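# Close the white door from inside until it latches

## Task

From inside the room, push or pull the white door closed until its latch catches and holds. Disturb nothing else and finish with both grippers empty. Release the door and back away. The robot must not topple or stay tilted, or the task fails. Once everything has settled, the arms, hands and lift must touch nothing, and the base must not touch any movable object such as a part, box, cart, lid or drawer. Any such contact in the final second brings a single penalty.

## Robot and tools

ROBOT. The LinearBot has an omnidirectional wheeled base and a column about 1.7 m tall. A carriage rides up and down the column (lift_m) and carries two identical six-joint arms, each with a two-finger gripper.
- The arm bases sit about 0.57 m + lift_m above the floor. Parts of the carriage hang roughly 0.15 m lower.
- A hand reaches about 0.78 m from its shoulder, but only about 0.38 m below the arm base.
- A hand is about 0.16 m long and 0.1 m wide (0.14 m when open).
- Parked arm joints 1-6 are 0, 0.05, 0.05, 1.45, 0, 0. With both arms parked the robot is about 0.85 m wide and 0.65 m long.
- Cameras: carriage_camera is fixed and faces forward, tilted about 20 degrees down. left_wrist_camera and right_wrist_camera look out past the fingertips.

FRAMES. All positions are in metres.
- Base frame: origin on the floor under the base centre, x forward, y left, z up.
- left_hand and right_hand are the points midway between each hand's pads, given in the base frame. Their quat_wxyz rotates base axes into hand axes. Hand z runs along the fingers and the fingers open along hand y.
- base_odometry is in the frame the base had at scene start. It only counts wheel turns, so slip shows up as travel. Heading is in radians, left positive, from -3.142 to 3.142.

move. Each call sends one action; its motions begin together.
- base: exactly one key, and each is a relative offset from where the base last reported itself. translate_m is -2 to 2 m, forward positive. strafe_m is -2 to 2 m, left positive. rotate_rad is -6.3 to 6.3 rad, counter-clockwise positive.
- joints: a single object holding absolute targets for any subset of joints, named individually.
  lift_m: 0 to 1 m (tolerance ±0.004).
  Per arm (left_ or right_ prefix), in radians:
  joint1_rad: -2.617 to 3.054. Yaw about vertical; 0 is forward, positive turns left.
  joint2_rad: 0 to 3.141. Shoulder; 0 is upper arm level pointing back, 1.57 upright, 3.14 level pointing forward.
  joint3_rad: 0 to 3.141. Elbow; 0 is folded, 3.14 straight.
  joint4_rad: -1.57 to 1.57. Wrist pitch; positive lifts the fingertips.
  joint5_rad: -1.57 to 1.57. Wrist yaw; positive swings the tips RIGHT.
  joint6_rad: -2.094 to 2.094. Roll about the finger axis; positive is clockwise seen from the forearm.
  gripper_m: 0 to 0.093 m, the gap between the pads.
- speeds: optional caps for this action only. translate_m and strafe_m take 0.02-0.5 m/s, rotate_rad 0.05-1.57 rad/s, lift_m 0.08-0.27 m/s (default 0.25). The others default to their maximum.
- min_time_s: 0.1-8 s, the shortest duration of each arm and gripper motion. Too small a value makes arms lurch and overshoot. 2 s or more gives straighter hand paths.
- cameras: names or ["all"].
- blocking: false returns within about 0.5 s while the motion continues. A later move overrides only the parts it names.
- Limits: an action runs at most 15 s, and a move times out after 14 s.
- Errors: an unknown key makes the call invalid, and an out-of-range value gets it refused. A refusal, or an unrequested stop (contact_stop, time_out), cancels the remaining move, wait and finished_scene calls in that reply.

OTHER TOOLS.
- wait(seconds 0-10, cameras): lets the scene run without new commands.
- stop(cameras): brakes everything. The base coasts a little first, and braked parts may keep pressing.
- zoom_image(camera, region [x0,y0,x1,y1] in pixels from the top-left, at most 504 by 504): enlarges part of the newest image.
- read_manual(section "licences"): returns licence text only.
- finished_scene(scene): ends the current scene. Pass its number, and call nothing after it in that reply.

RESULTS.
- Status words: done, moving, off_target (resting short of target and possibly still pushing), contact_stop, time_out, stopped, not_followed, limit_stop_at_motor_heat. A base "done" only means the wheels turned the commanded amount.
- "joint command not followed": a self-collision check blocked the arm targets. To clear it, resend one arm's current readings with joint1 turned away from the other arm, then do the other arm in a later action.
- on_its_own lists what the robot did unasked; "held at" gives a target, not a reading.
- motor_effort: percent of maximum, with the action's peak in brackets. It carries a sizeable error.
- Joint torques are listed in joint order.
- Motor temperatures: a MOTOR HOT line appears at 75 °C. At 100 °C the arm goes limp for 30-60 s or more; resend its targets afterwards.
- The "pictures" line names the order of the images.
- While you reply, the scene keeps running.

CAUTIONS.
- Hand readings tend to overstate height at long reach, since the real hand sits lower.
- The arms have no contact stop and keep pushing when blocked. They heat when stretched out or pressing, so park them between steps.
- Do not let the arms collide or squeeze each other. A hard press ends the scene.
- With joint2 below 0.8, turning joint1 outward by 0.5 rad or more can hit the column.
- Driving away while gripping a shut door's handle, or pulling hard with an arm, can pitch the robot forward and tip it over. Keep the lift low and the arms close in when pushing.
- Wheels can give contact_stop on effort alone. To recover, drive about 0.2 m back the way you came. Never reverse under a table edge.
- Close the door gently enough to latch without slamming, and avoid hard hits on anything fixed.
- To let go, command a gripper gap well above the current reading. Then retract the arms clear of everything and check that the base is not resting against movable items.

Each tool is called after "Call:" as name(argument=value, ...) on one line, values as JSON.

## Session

Good; it sufficed.

Call:
move()

Scene clock: 0.00 s.
Joint torques (N m): no reading
Motor temperatures (°C): left_arm=[30 34 36 30 28 30 27] | right_arm=[31 32 33 28 29 29 31]
base_odometry: x=+0.000 y=+0.000 heading=+0.000
base_status: not commanded
joint_positions: lift_m=+0.300 left_joint1_rad=-0.004 left_joint2_rad=+0.043 left_joint3_rad=+0.038 left_joint4_rad=+1.478 left_joint5_rad=-0.003 left_joint6_rad=-0.042 left_gripper_m=+0.09396 right_joint1_rad=-0.020 right_joint2_rad=+0.054 right_joint3_rad=+0.039 right_joint4_rad=+1.497 right_joint5_rad=+0.020 right_joint6_rad=+0.048 right_gripper_m=+0.09396
joint_status: not commanded
motor_effort: lift_m=+18 drive_wheels=+0
left_hand: x=+0.2411 y=+0.2976 z=+1.3111 quat_wxyz=(+0.999, -0.002, +0.049, -0.023) (m; base frame)
right_hand: x=+0.2395 y=-0.3011 z=+1.3116 quat_wxyz=(+0.999, +0.011, +0.044, +0.013) (m; base frame)
pictures: carriage_camera, left_wrist_camera, right_wrist_camera
Images, in order (width x height): carriage_camera 672x504, left_wrist_camera 672x504, right_wrist_camera 672x504.

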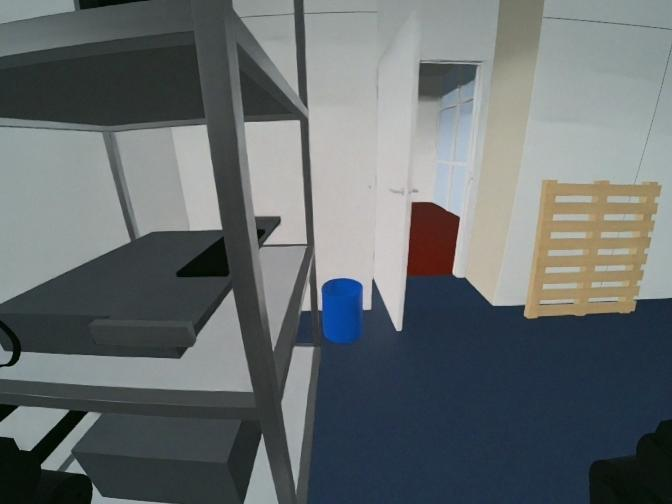

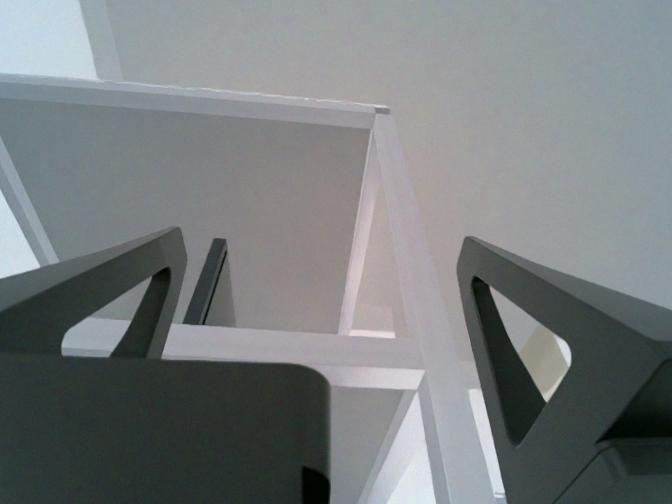

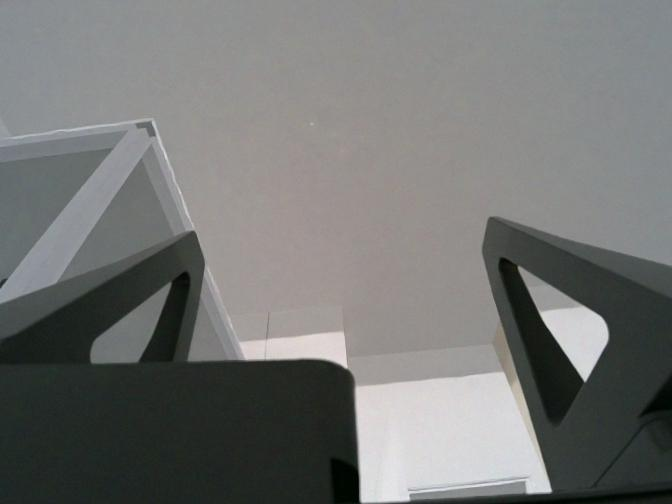

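Call:
move(base={"strafe_m": -0.64}, joints={"lift_m": 0.28, "left_gripper_m": 0.0})

Call:
move(base={"translate_m": 0.63}, joints={"left_joint1_rad": 0, "left_joint2_rad": 2.3, "left_joint3_rad": 2.3, "left_joint4_rad": 0, "left_joint5_rad": 0, "left_joint6_rad": 0}, min_time_s=2, cameras=["carriage_camera"])

Scene clock: 20.97 s.
Joint torques (N m): left_arm=[-0.2 3.92 5.53 -0.19 0.08 0.02] | right_arm=[-0.09 3.93 5.79 -0.28 -0.11 -0.05]
move: done
base_odometry: x=-0.001 y=-0.640 heading=-0.001
base_status: done
joint_positions: lift_m=+0.280 left_joint1_rad=-0.003 left_joint2_rad=+0.043 left_joint3_rad=+0.038 left_joint4_rad=+1.478 left_joint5_rad=-0.003 left_joint6_rad=-0.042 left_gripper_m=+0.00066 right_joint1_rad=-0.019 right_joint2_rad=+0.054 right_joint3_rad=+0.039 right_joint4_rad=+1.497 right_joint5_rad=+0.020 right_joint6_rad=+0.048 right_gripper_m=+0.09396
joint_status: all done
motor_effort: lift_m=+19(19) drive_wheels=-3(20)
left_hand: x=+0.2411 y=+0.2976 z=+1.2910 quat_wxyz=(+0.999, -0.002, +0.049, -0.022) (m; base frame)
right_hand: x=+0.2395 y=-0.3011 z=+1.2915 quat_wxyz=(+0.999, +0.011, +0.044, +0.014) (m; base frame)
pictures: none

Scene clock: 24.50 s.
Joint torques (N m): left_arm=[0.06 -14.52 9.57 1.89 0.14 0.17] | right_arm=[-0.12 4.01 5.79 -0.27 -0.09 -0.04]
move: done
base_odometry: x=+0.629 y=-0.641 heading=-0.001
base_status: done
joint_positions: lift_m=+0.280 left_joint1_rad=-0.003 left_joint2_rad=+2.297 left_joint3_rad=+2.272 left_joint4_rad=+0.008 left_joint5_rad=-0.003 left_joint6_rad=-0.011 left_gripper_m=+0.00066 right_joint1_rad=-0.019 right_joint2_rad=+0.054 right_joint3_rad=+0.039 right_joint4_rad=+1.496 right_joint5_rad=+0.020 right_joint6_rad=+0.048 right_gripper_m=+0.09396
joint_status: all done
motor_effort: lift_m=+18(19) drive_wheels=-1(14)
left_hand: x=+0.9049 y=+0.2954 z=+1.2213 quat_wxyz=(+0.701, -0.004, +0.713, -0.004) (m; base frame)
right_hand: x=+0.2397 y=-0.3011 z=+1.2916 quat_wxyz=(+0.999, +0.011, +0.045, +0.014) (m; base frame)
pictures: carriage_camera
Images, in order (width x height): carriage_camera 672x504.

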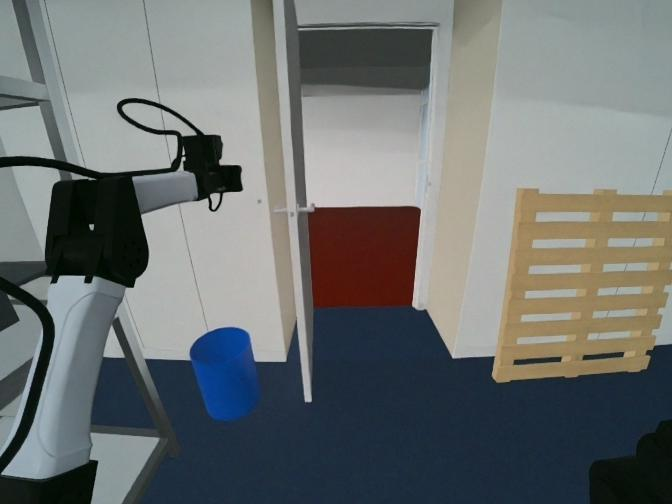

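Call:
move(base={"translate_m": 0.6}, joints={"left_joint1_rad": 0.03}, speeds={"translate_m": 0.35})

Call:
move(base={"strafe_m": -0.32}, joints={"left_joint1_rad": -0.28}, min_time_s=2.5, speeds={"strafe_m": 0.15}, cameras=["carriage_camera"])

Scene clock: 41.03 s.
Joint torques (N m): left_arm=[-0.05 -14.34 9.57 1.88 0.16 0.17] | right_arm=[-0.21 3.95 5.78 -0.29 -0.11 -0.05]
Motor temperatures (°C): left_arm=[30 43 42 33 28 30 28] | right_arm=[30 33 35 28 29 29 31]
move: done
base_odometry: x=+1.229 y=-0.642 heading=-0.001
base_status: done
joint_positions: lift_m=+0.280 left_joint1_rad=+0.030 left_joint2_rad=+2.297 left_joint3_rad=+2.273 left_joint4_rad=+0.004 left_joint5_rad=-0.003 left_joint6_rad=-0.011 left_gripper_m=+0.00066 right_joint1_rad=-0.019 right_joint2_rad=+0.054 right_joint3_rad=+0.039 right_joint4_rad=+1.497 right_joint5_rad=+0.020 right_joint6_rad=+0.048 right_gripper_m=+0.09396
joint_status: all done
motor_effort: lift_m=+18(18) drive_wheels=-2(14)
left_hand: x=+0.9045 y=+0.3182 z=+1.2210 quat_wxyz=(+0.700, -0.016, +0.714, +0.008) (m; base frame)
right_hand: x=+0.2396 y=-0.3011 z=+1.2916 quat_wxyz=(+0.999, +0.011, +0.045, +0.014) (m; base frame)
pictures: none

Scene clock: 44.13 s.
Joint torques (N m): left_arm=[-0.03 -14.27 9.39 1.89 0.25 0.04] | right_arm=[-0.24 3.95 5.82 -0.3 -0.09 -0.05]
move: done
base_odometry: x=+1.229 y=-0.962 heading=-0.001
base_status: done
joint_positions: lift_m=+0.280 left_joint1_rad=-0.281 left_joint2_rad=+2.297 left_joint3_rad=+2.273 left_joint4_rad=+0.004 left_joint5_rad=-0.011 left_joint6_rad=+0.000 left_gripper_m=+0.00065 right_joint1_rad=-0.019 right_joint2_rad=+0.054 right_joint3_rad=+0.039 right_joint4_rad=+1.497 right_joint5_rad=+0.020 right_joint6_rad=+0.048 right_gripper_m=+0.09396
joint_status: all done
motor_effort: lift_m=+18(18) drive_wheels=-1(12)
left_hand: x=+0.8782 y=+0.1076 z=+1.2209 quat_wxyz=(+0.694, +0.096, +0.707, -0.094) (m; base frame)
right_hand: x=+0.2396 y=-0.3011 z=+1.2916 quat_wxyz=(+0.999, +0.011, +0.045, +0.014) (m; base frame)
pictures: carriage_camera
Images, in order (width x height): carriage_camera 672x504.

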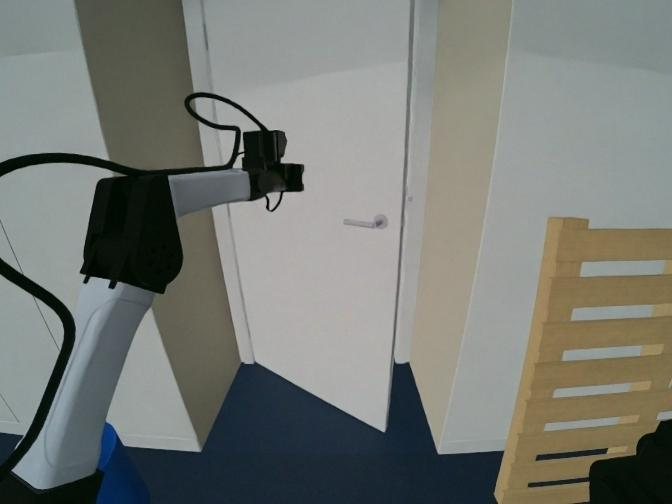

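Call:
move(base={"translate_m": 0.685}, joints={"lift_m": 0.3, "left_joint1_rad": -0.5, "left_joint2_rad": 2.65, "left_joint3_rad": 2.65, "left_joint4_rad": 0.0}, min_time_s=2.5, speeds={"translate_m": 0.14}, cameras=["carriage_camera"])

Call:
move(base={"translate_m": -0.3}, speeds={"translate_m": 0.3}, cameras=["carriage_camera"])

Scene clock: 57.80 s.
Joint torques (N m): left_arm=[7.84 -15.43 8.17 2 -3.72 0.04] | right_arm=[-0.23 3.99 5.81 -0.31 -0.08 -0.05]
move: off_target
base_odometry: x=+1.914 y=-0.963 heading=-0.002
base_status: done
joint_positions: lift_m=+0.300 left_joint1_rad=-0.604 left_joint2_rad=+2.637 left_joint3_rad=+2.637 left_joint4_rad=-0.010 left_joint5_rad=+0.331 left_joint6_rad=+0.000 left_gripper_m=+0.00064 right_joint1_rad=-0.019 right_joint2_rad=+0.054 right_joint3_rad=+0.039 right_joint4_rad=+1.497 right_joint5_rad=+0.020 right_joint6_rad=+0.048 right_gripper_m=+0.09396
joint_status: left_joint1_rad off_target (ended at -0.604, target -0.500); the others done
motor_effort: lift_m=+18(22) drive_wheels=+5(12)
left_hand: x=+0.7879 y=-0.1665 z=+1.1794 quat_wxyz=(+0.628, +0.319, +0.635, -0.318) (m; base frame)
right_hand: x=+0.2395 y=-0.3011 z=+1.3116 quat_wxyz=(+0.999, +0.011, +0.044, +0.014) (m; base frame)
pictures: carriage_camera
Images, in order (width x height): carriage_camera 672x504.

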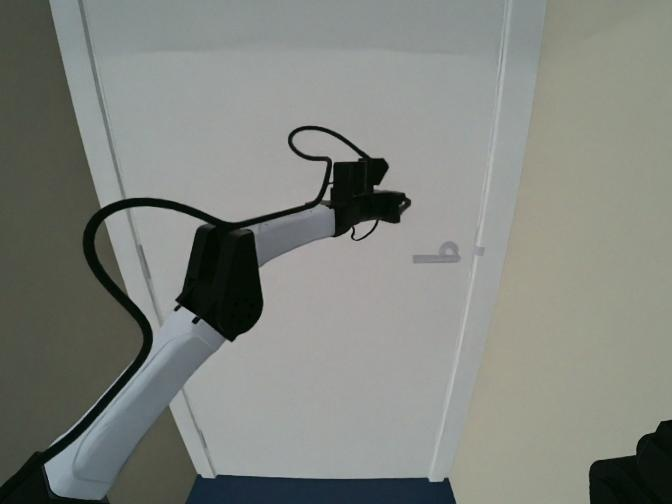

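Scene clock: 60.30 s.
Joint torques (N m): left_arm=[-0.12 -15.77 8.24 2 -0.05 0.07] | right_arm=[-0.14 3.97 5.78 -0.3 -0.09 -0.05]
Motor temperatures (°C): left_arm=[30 48 44 36 28 30 28] | right_arm=[30 33 35 29 29 29 31]
move: done
base_odometry: x=+1.614 y=-0.963 heading=-0.002
base_status: done
joint_positions: lift_m=+0.300 left_joint1_rad=-0.500 left_joint2_rad=+2.640 left_joint3_rad=+2.637 left_joint4_rad=-0.005 left_joint5_rad=+0.015 left_joint6_rad=+0.000 left_gripper_m=+0.00064 right_joint1_rad=-0.019 right_joint2_rad=+0.054 right_joint3_rad=+0.039 right_joint4_rad=+1.498 right_joint5_rad=+0.020 right_joint6_rad=+0.048 right_gripper_m=+0.09396
joint_status: not commanded
on_its_own: left_joint1_rad moved +0.104 to your old target -0.500
motor_effort: lift_m=+18(18) drive_wheels=+0(14)
left_hand: x=+0.8676 y=-0.0618 z=+1.1782 quat_wxyz=(+0.681, +0.180, +0.687, -0.179) (m; base frame)
right_hand: x=+0.2394 y=-0.3011 z=+1.3116 quat_wxyz=(+0.999, +0.011, +0.044, +0.014) (m; base frame)
pictures: carriage_camera
Images, in order (width x height): carriage_camera 672x504.

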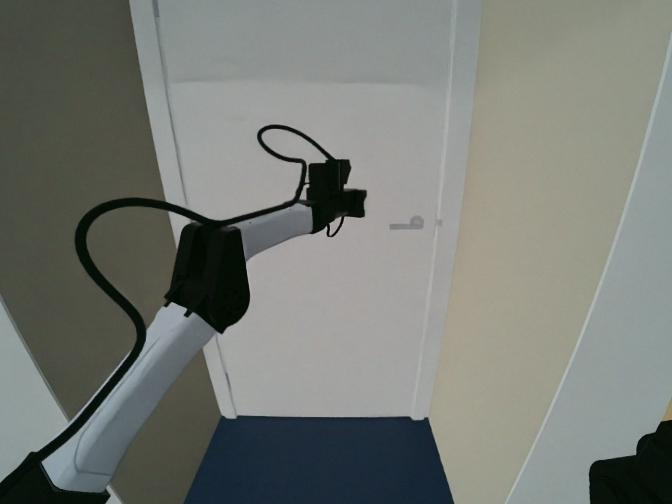

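Call:
zoom_image(camera="carriage_camera", region=[380, 180, 500, 430])

Scaled by 2.016 from the camera's 672x504 image, which has a finer 960x720 frame.

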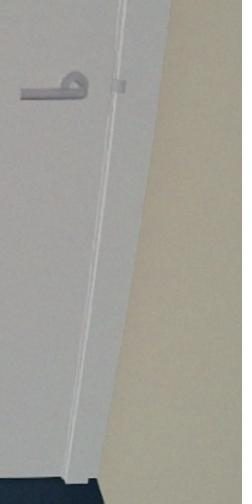

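Call:
finished_scene(scene=2)

The scene is finished: the task was done.


## Next scene

The same job, from a new start.

Call:
move(cameras=["carriage_camera"])

Scene clock: 0.00 s.
Joint torques (N m): no reading
Motor temperatures (°C): left_arm=[30 33 34 29 28 30 27] | right_arm=[30 31 32 28 29 29 31]
base_odometry: x=+0.000 y=+0.000 heading=+0.000
base_status: not commanded
joint_positions: lift_m=+0.300 left_joint1_rad=-0.008 left_joint2_rad=+0.051 left_joint3_rad=+0.041 left_joint4_rad=+1.440 left_joint5_rad=+0.011 left_joint6_rad=+0.011 left_gripper_m=+0.09396 right_joint1_rad=+0.018 right_joint2_rad=+0.067 right_joint3_rad=+0.063 right_joint4_rad=+1.446 right_joint5_rad=+0.039 right_joint6_rad=-0.006 right_gripper_m=+0.09396
joint_status: not commanded
motor_effort: lift_m=+18 drive_wheels=+1
left_hand: x=+0.2522 y=+0.2949 z=+1.3106 quat_wxyz=(+0.997, +0.006, +0.071, +0.001) (m; base frame)
right_hand: x=+0.2488 y=-0.3033 z=+1.3166 quat_wxyz=(+0.998, +0.018, +0.064, +0.005) (m; base frame)
pictures: carriage_camera
Images, in order (width x height): carriage_camera 672x504.

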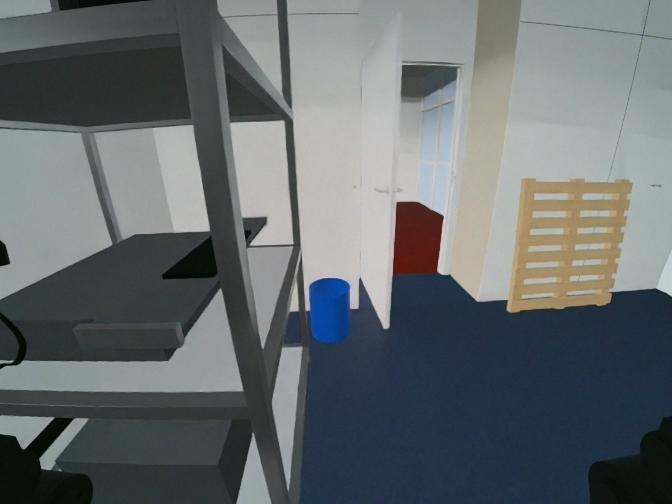

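Call:
move(base={"rotate_rad": 0.035}, joints={"lift_m": 0.28, "left_gripper_m": 0.0})

Call:
move(base={"strafe_m": -0.62})

Call:
move(base={"translate_m": 0.65}, joints={"left_joint1_rad": 0, "left_joint2_rad": 2.3, "left_joint3_rad": 2.3, "left_joint4_rad": 0, "left_joint5_rad": 0, "left_joint6_rad": 0}, min_time_s=2, cameras=["carriage_camera"])

Scene clock: 16.73 s.
Joint torques (N m): left_arm=[-0.24 3.93 5.6 -0.08 0.09 0.03] | right_arm=[-0.09 3.84 6.11 -0.19 -0.09 -0.05]
move: done
base_odometry: x=+0.000 y=+0.000 heading=+0.035
base_status: done
joint_positions: lift_m=+0.280 left_joint1_rad=-0.008 left_joint2_rad=+0.051 left_joint3_rad=+0.041 left_joint4_rad=+1.440 left_joint5_rad=+0.011 left_joint6_rad=+0.011 left_gripper_m=+0.00066 right_joint1_rad=+0.018 right_joint2_rad=+0.067 right_joint3_rad=+0.063 right_joint4_rad=+1.446 right_joint5_rad=+0.039 right_joint6_rad=-0.006 right_gripper_m=+0.09396
joint_status: all done
motor_effort: lift_m=+18(20) drive_wheels=-1(6)
left_hand: x=+0.2522 y=+0.2949 z=+1.2905 quat_wxyz=(+0.997, +0.006, +0.071, +0.001) (m; base frame)
right_hand: x=+0.2489 y=-0.3033 z=+1.2965 quat_wxyz=(+0.998, +0.018, +0.065, +0.005) (m; base frame)
pictures: none

Scene clock: 20.17 s.
Joint torques (N m): left_arm=[-0.2 3.84 5.46 -0.1 0.1 0.03] | right_arm=[0.02 3.84 6.16 -0.21 -0.09 -0.06]
move: done
base_odometry: x=+0.021 y=-0.620 heading=+0.034
base_status: done
joint_positions: lift_m=+0.280 left_joint1_rad=-0.007 left_joint2_rad=+0.051 left_joint3_rad=+0.041 left_joint4_rad=+1.440 left_joint5_rad=+0.011 left_joint6_rad=+0.011 left_gripper_m=+0.00066 right_joint1_rad=+0.019 right_joint2_rad=+0.067 right_joint3_rad=+0.063 right_joint4_rad=+1.446 right_joint5_rad=+0.039 right_joint6_rad=-0.006 right_gripper_m=+0.09396
joint_status: not commanded
motor_effort: lift_m=+19(19) drive_wheels=-2(19)
left_hand: x=+0.2522 y=+0.2949 z=+1.2905 quat_wxyz=(+0.997, +0.006, +0.071, +0.001) (m; base frame)
right_hand: x=+0.2489 y=-0.3032 z=+1.2965 quat_wxyz=(+0.998, +0.018, +0.065, +0.005) (m; base frame)
pictures: none

Scene clock: 23.70 s.
Joint torques (N m): left_arm=[0.43 -14.24 9.36 1.91 -0.01 -0.09] | right_arm=[-0.16 3.79 6.08 -0.19 -0.11 -0.06]
move: done
base_odometry: x=+0.671 y=-0.598 heading=+0.034
base_status: done
joint_positions: lift_m=+0.280 left_joint1_rad=-0.007 left_joint2_rad=+2.298 left_joint3_rad=+2.271 left_joint4_rad=+0.006 left_joint5_rad=+0.011 left_joint6_rad=+0.011 left_gripper_m=+0.00066 right_joint1_rad=+0.019 right_joint2_rad=+0.067 right_joint3_rad=+0.063 right_joint4_rad=+1.445 right_joint5_rad=+0.039 right_joint6_rad=-0.006 right_gripper_m=+0.09396
joint_status: all done
motor_effort: lift_m=+18(19) drive_wheels=-2(16)
left_hand: x=+0.9051 y=+0.2900 z=+1.2194 quat_wxyz=(+0.699, +0.011, +0.715, -0.003) (m; base frame)
right_hand: x=+0.2491 y=-0.3032 z=+1.2966 quat_wxyz=(+0.998, +0.018, +0.065, +0.005) (m; base frame)
pictures: carriage_camera
Images, in order (width x height): carriage_camera 672x504.

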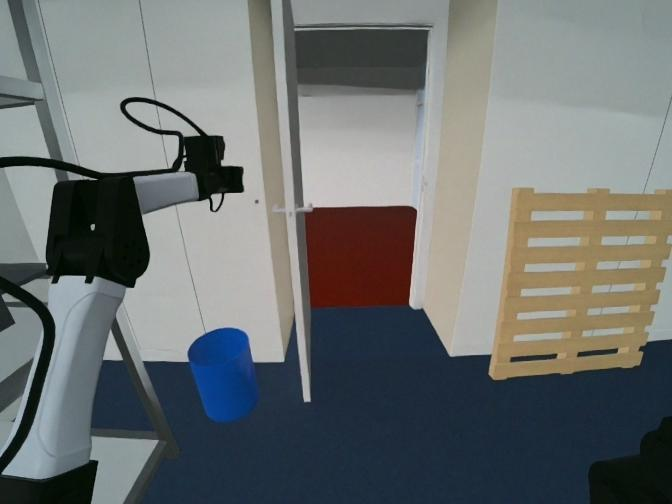

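Call:
move(base={"translate_m": 0.6}, joints={"left_joint1_rad": 0.045}, speeds={"translate_m": 0.35})

Call:
move(base={"strafe_m": -0.31}, joints={"left_joint1_rad": -0.28}, min_time_s=2.5, speeds={"strafe_m": 0.15}, cameras=["carriage_camera"])

Scene clock: 34.57 s.
Joint torques (N m): left_arm=[-0.47 -14.37 9.57 1.96 0.01 -0.09] | right_arm=[-0.12 3.79 6.15 -0.18 -0.1 -0.04]
Motor temperatures (°C): left_arm=[30 42 40 32 28 30 27] | right_arm=[30 32 33 28 29 29 31]
move: done
base_odometry: x=+1.270 y=-0.578 heading=+0.033
base_status: done
joint_positions: lift_m=+0.280 left_joint1_rad=+0.050 left_joint2_rad=+2.298 left_joint3_rad=+2.272 left_joint4_rad=+0.003 left_joint5_rad=+0.009 left_joint6_rad=+0.011 left_gripper_m=+0.00066 right_joint1_rad=+0.019 right_joint2_rad=+0.067 right_joint3_rad=+0.063 right_joint4_rad=+1.446 right_joint5_rad=+0.039 right_joint6_rad=-0.006 right_gripper_m=+0.09396
joint_status: all done
motor_effort: lift_m=+18(18) drive_wheels=-1(14)
left_hand: x=+0.9043 y=+0.3299 z=+1.2192 quat_wxyz=(+0.699, -0.011, +0.715, +0.018) (m; base frame)
right_hand: x=+0.2490 y=-0.3032 z=+1.2966 quat_wxyz=(+0.998, +0.018, +0.065, +0.005) (m; base frame)
pictures: none

Scene clock: 37.53 s.
Joint torques (N m): left_arm=[0.17 -14.22 9.33 1.99 0.22 0.04] | right_arm=[-0.14 3.84 5.98 -0.19 -0.11 -0.05]
move: done
base_odometry: x=+1.281 y=-0.888 heading=+0.034
base_status: done
joint_positions: lift_m=+0.280 left_joint1_rad=-0.282 left_joint2_rad=+2.298 left_joint3_rad=+2.272 left_joint4_rad=+0.000 left_joint5_rad=-0.012 left_joint6_rad=-0.001 left_gripper_m=+0.00064 right_joint1_rad=+0.019 right_joint2_rad=+0.067 right_joint3_rad=+0.063 right_joint4_rad=+1.446 right_joint5_rad=+0.039 right_joint6_rad=-0.006 right_gripper_m=+0.09396
joint_status: all done
motor_effort: lift_m=+18(18) drive_wheels=+1(13)
left_hand: x=+0.8784 y=+0.1070 z=+1.2185 quat_wxyz=(+0.691, +0.096, +0.710, -0.094) (m; base frame)
right_hand: x=+0.2490 y=-0.3032 z=+1.2966 quat_wxyz=(+0.998, +0.018, +0.065, +0.005) (m; base frame)
pictures: carriage_camera
Images, in order (width x height): carriage_camera 672x504.

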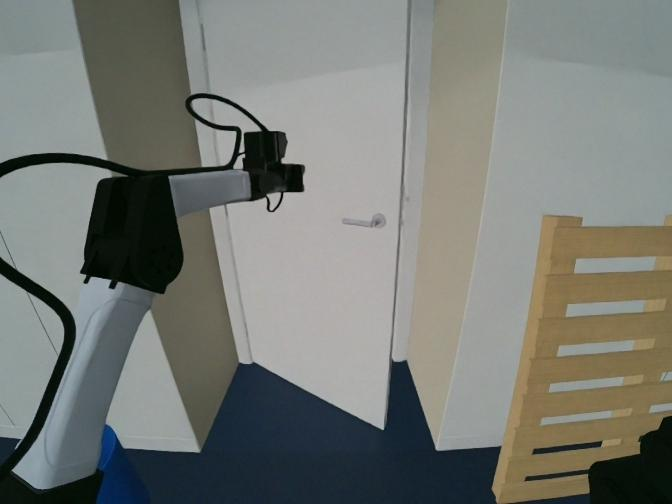

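Call:
move(base={"translate_m": 0.69}, joints={"lift_m": 0.3, "left_joint1_rad": -0.5, "left_joint2_rad": 2.65, "left_joint3_rad": 2.65, "left_joint4_rad": 0.0}, min_time_s=2.5, speeds={"translate_m": 0.14})

Call:
move(base={"translate_m": -0.3}, speeds={"translate_m": 0.3}, cameras=["carriage_camera"])

Call:
zoom_image(camera="carriage_camera", region=[380, 180, 500, 430])

Scene clock: 50.37 s.
Joint torques (N m): left_arm=[7.6 -15.17 8.23 2.13 -3.37 0.06] | right_arm=[-0.09 3.79 6.06 -0.19 -0.09 -0.06]
Motor temperatures (°C): left_arm=[30 47 42 36 28 30 28] | right_arm=[30 32 33 28 29 29 31]
move: off_target
base_odometry: x=+1.970 y=-0.865 heading=+0.033
base_status: done
joint_positions: lift_m=+0.300 left_joint1_rad=-0.600 left_joint2_rad=+2.639 left_joint3_rad=+2.635 left_joint4_rad=-0.013 left_joint5_rad=+0.300 left_joint6_rad=-0.001 left_gripper_m=+0.00064 right_joint1_rad=+0.019 right_joint2_rad=+0.067 right_joint3_rad=+0.063 right_joint4_rad=+1.446 right_joint5_rad=+0.039 right_joint6_rad=-0.006 right_gripper_m=+0.09396
joint_status: left_joint1_rad off_target (ended at -0.600, target -0.500); the others done
motor_effort: lift_m=+18(22) drive_wheels=+7(13)
left_hand: x=+0.7943 y=-0.1613 z=+1.1759 quat_wxyz=(+0.630, +0.308, +0.643, -0.307) (m; base frame)
right_hand: x=+0.2489 y=-0.3033 z=+1.3166 quat_wxyz=(+0.998, +0.019, +0.065, +0.005) (m; base frame)
pictures: none

Scene clock: 52.93 s.
Joint torques (N m): left_arm=[-0.01 -15.69 8.38 2.03 -0.08 0.07] | right_arm=[-0.14 3.85 6.04 -0.21 -0.1 -0.05]
move: done
base_odometry: x=+1.671 y=-0.875 heading=+0.033
base_status: done
joint_positions: lift_m=+0.300 left_joint1_rad=-0.500 left_joint2_rad=+2.642 left_joint3_rad=+2.635 left_joint4_rad=-0.008 left_joint5_rad=+0.015 left_joint6_rad=-0.001 left_gripper_m=+0.00064 right_joint1_rad=+0.019 right_joint2_rad=+0.067 right_joint3_rad=+0.063 right_joint4_rad=+1.447 right_joint5_rad=+0.039 right_joint6_rad=-0.006 right_gripper_m=+0.09396
joint_status: not commanded
on_its_own: left_joint1_rad moved +0.100 to your old target -0.500
motor_effort: lift_m=+18(18) drive_wheels=-1(13)
left_hand: x=+0.8679 y=-0.0621 z=+1.1751 quat_wxyz=(+0.678, +0.181, +0.689, -0.179) (m; base frame)
right_hand: x=+0.2487 y=-0.3033 z=+1.3166 quat_wxyz=(+0.998, +0.019, +0.064, +0.005) (m; base frame)
pictures: carriage_camera
Images, in order (width x height): carriage_camera 672x504.

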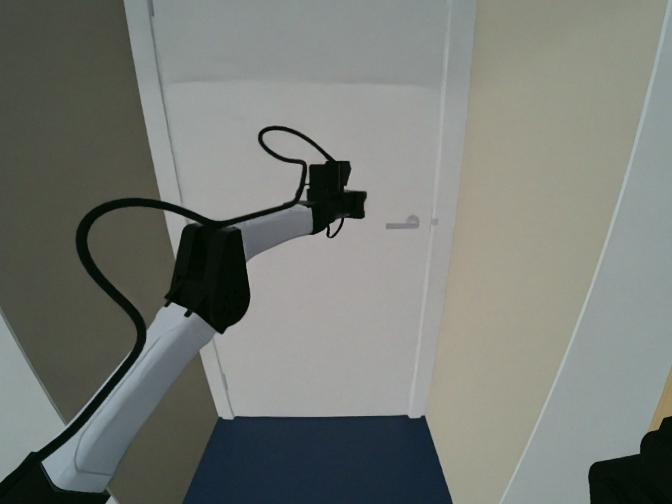

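Scaled by 2.016 from the camera's 672x504 image, which has a finer 960x720 frame.

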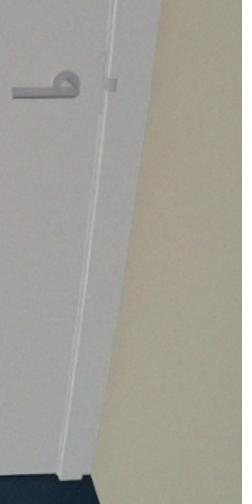

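Call:
finished_scene(scene=3)

The scene is finished: the task was done.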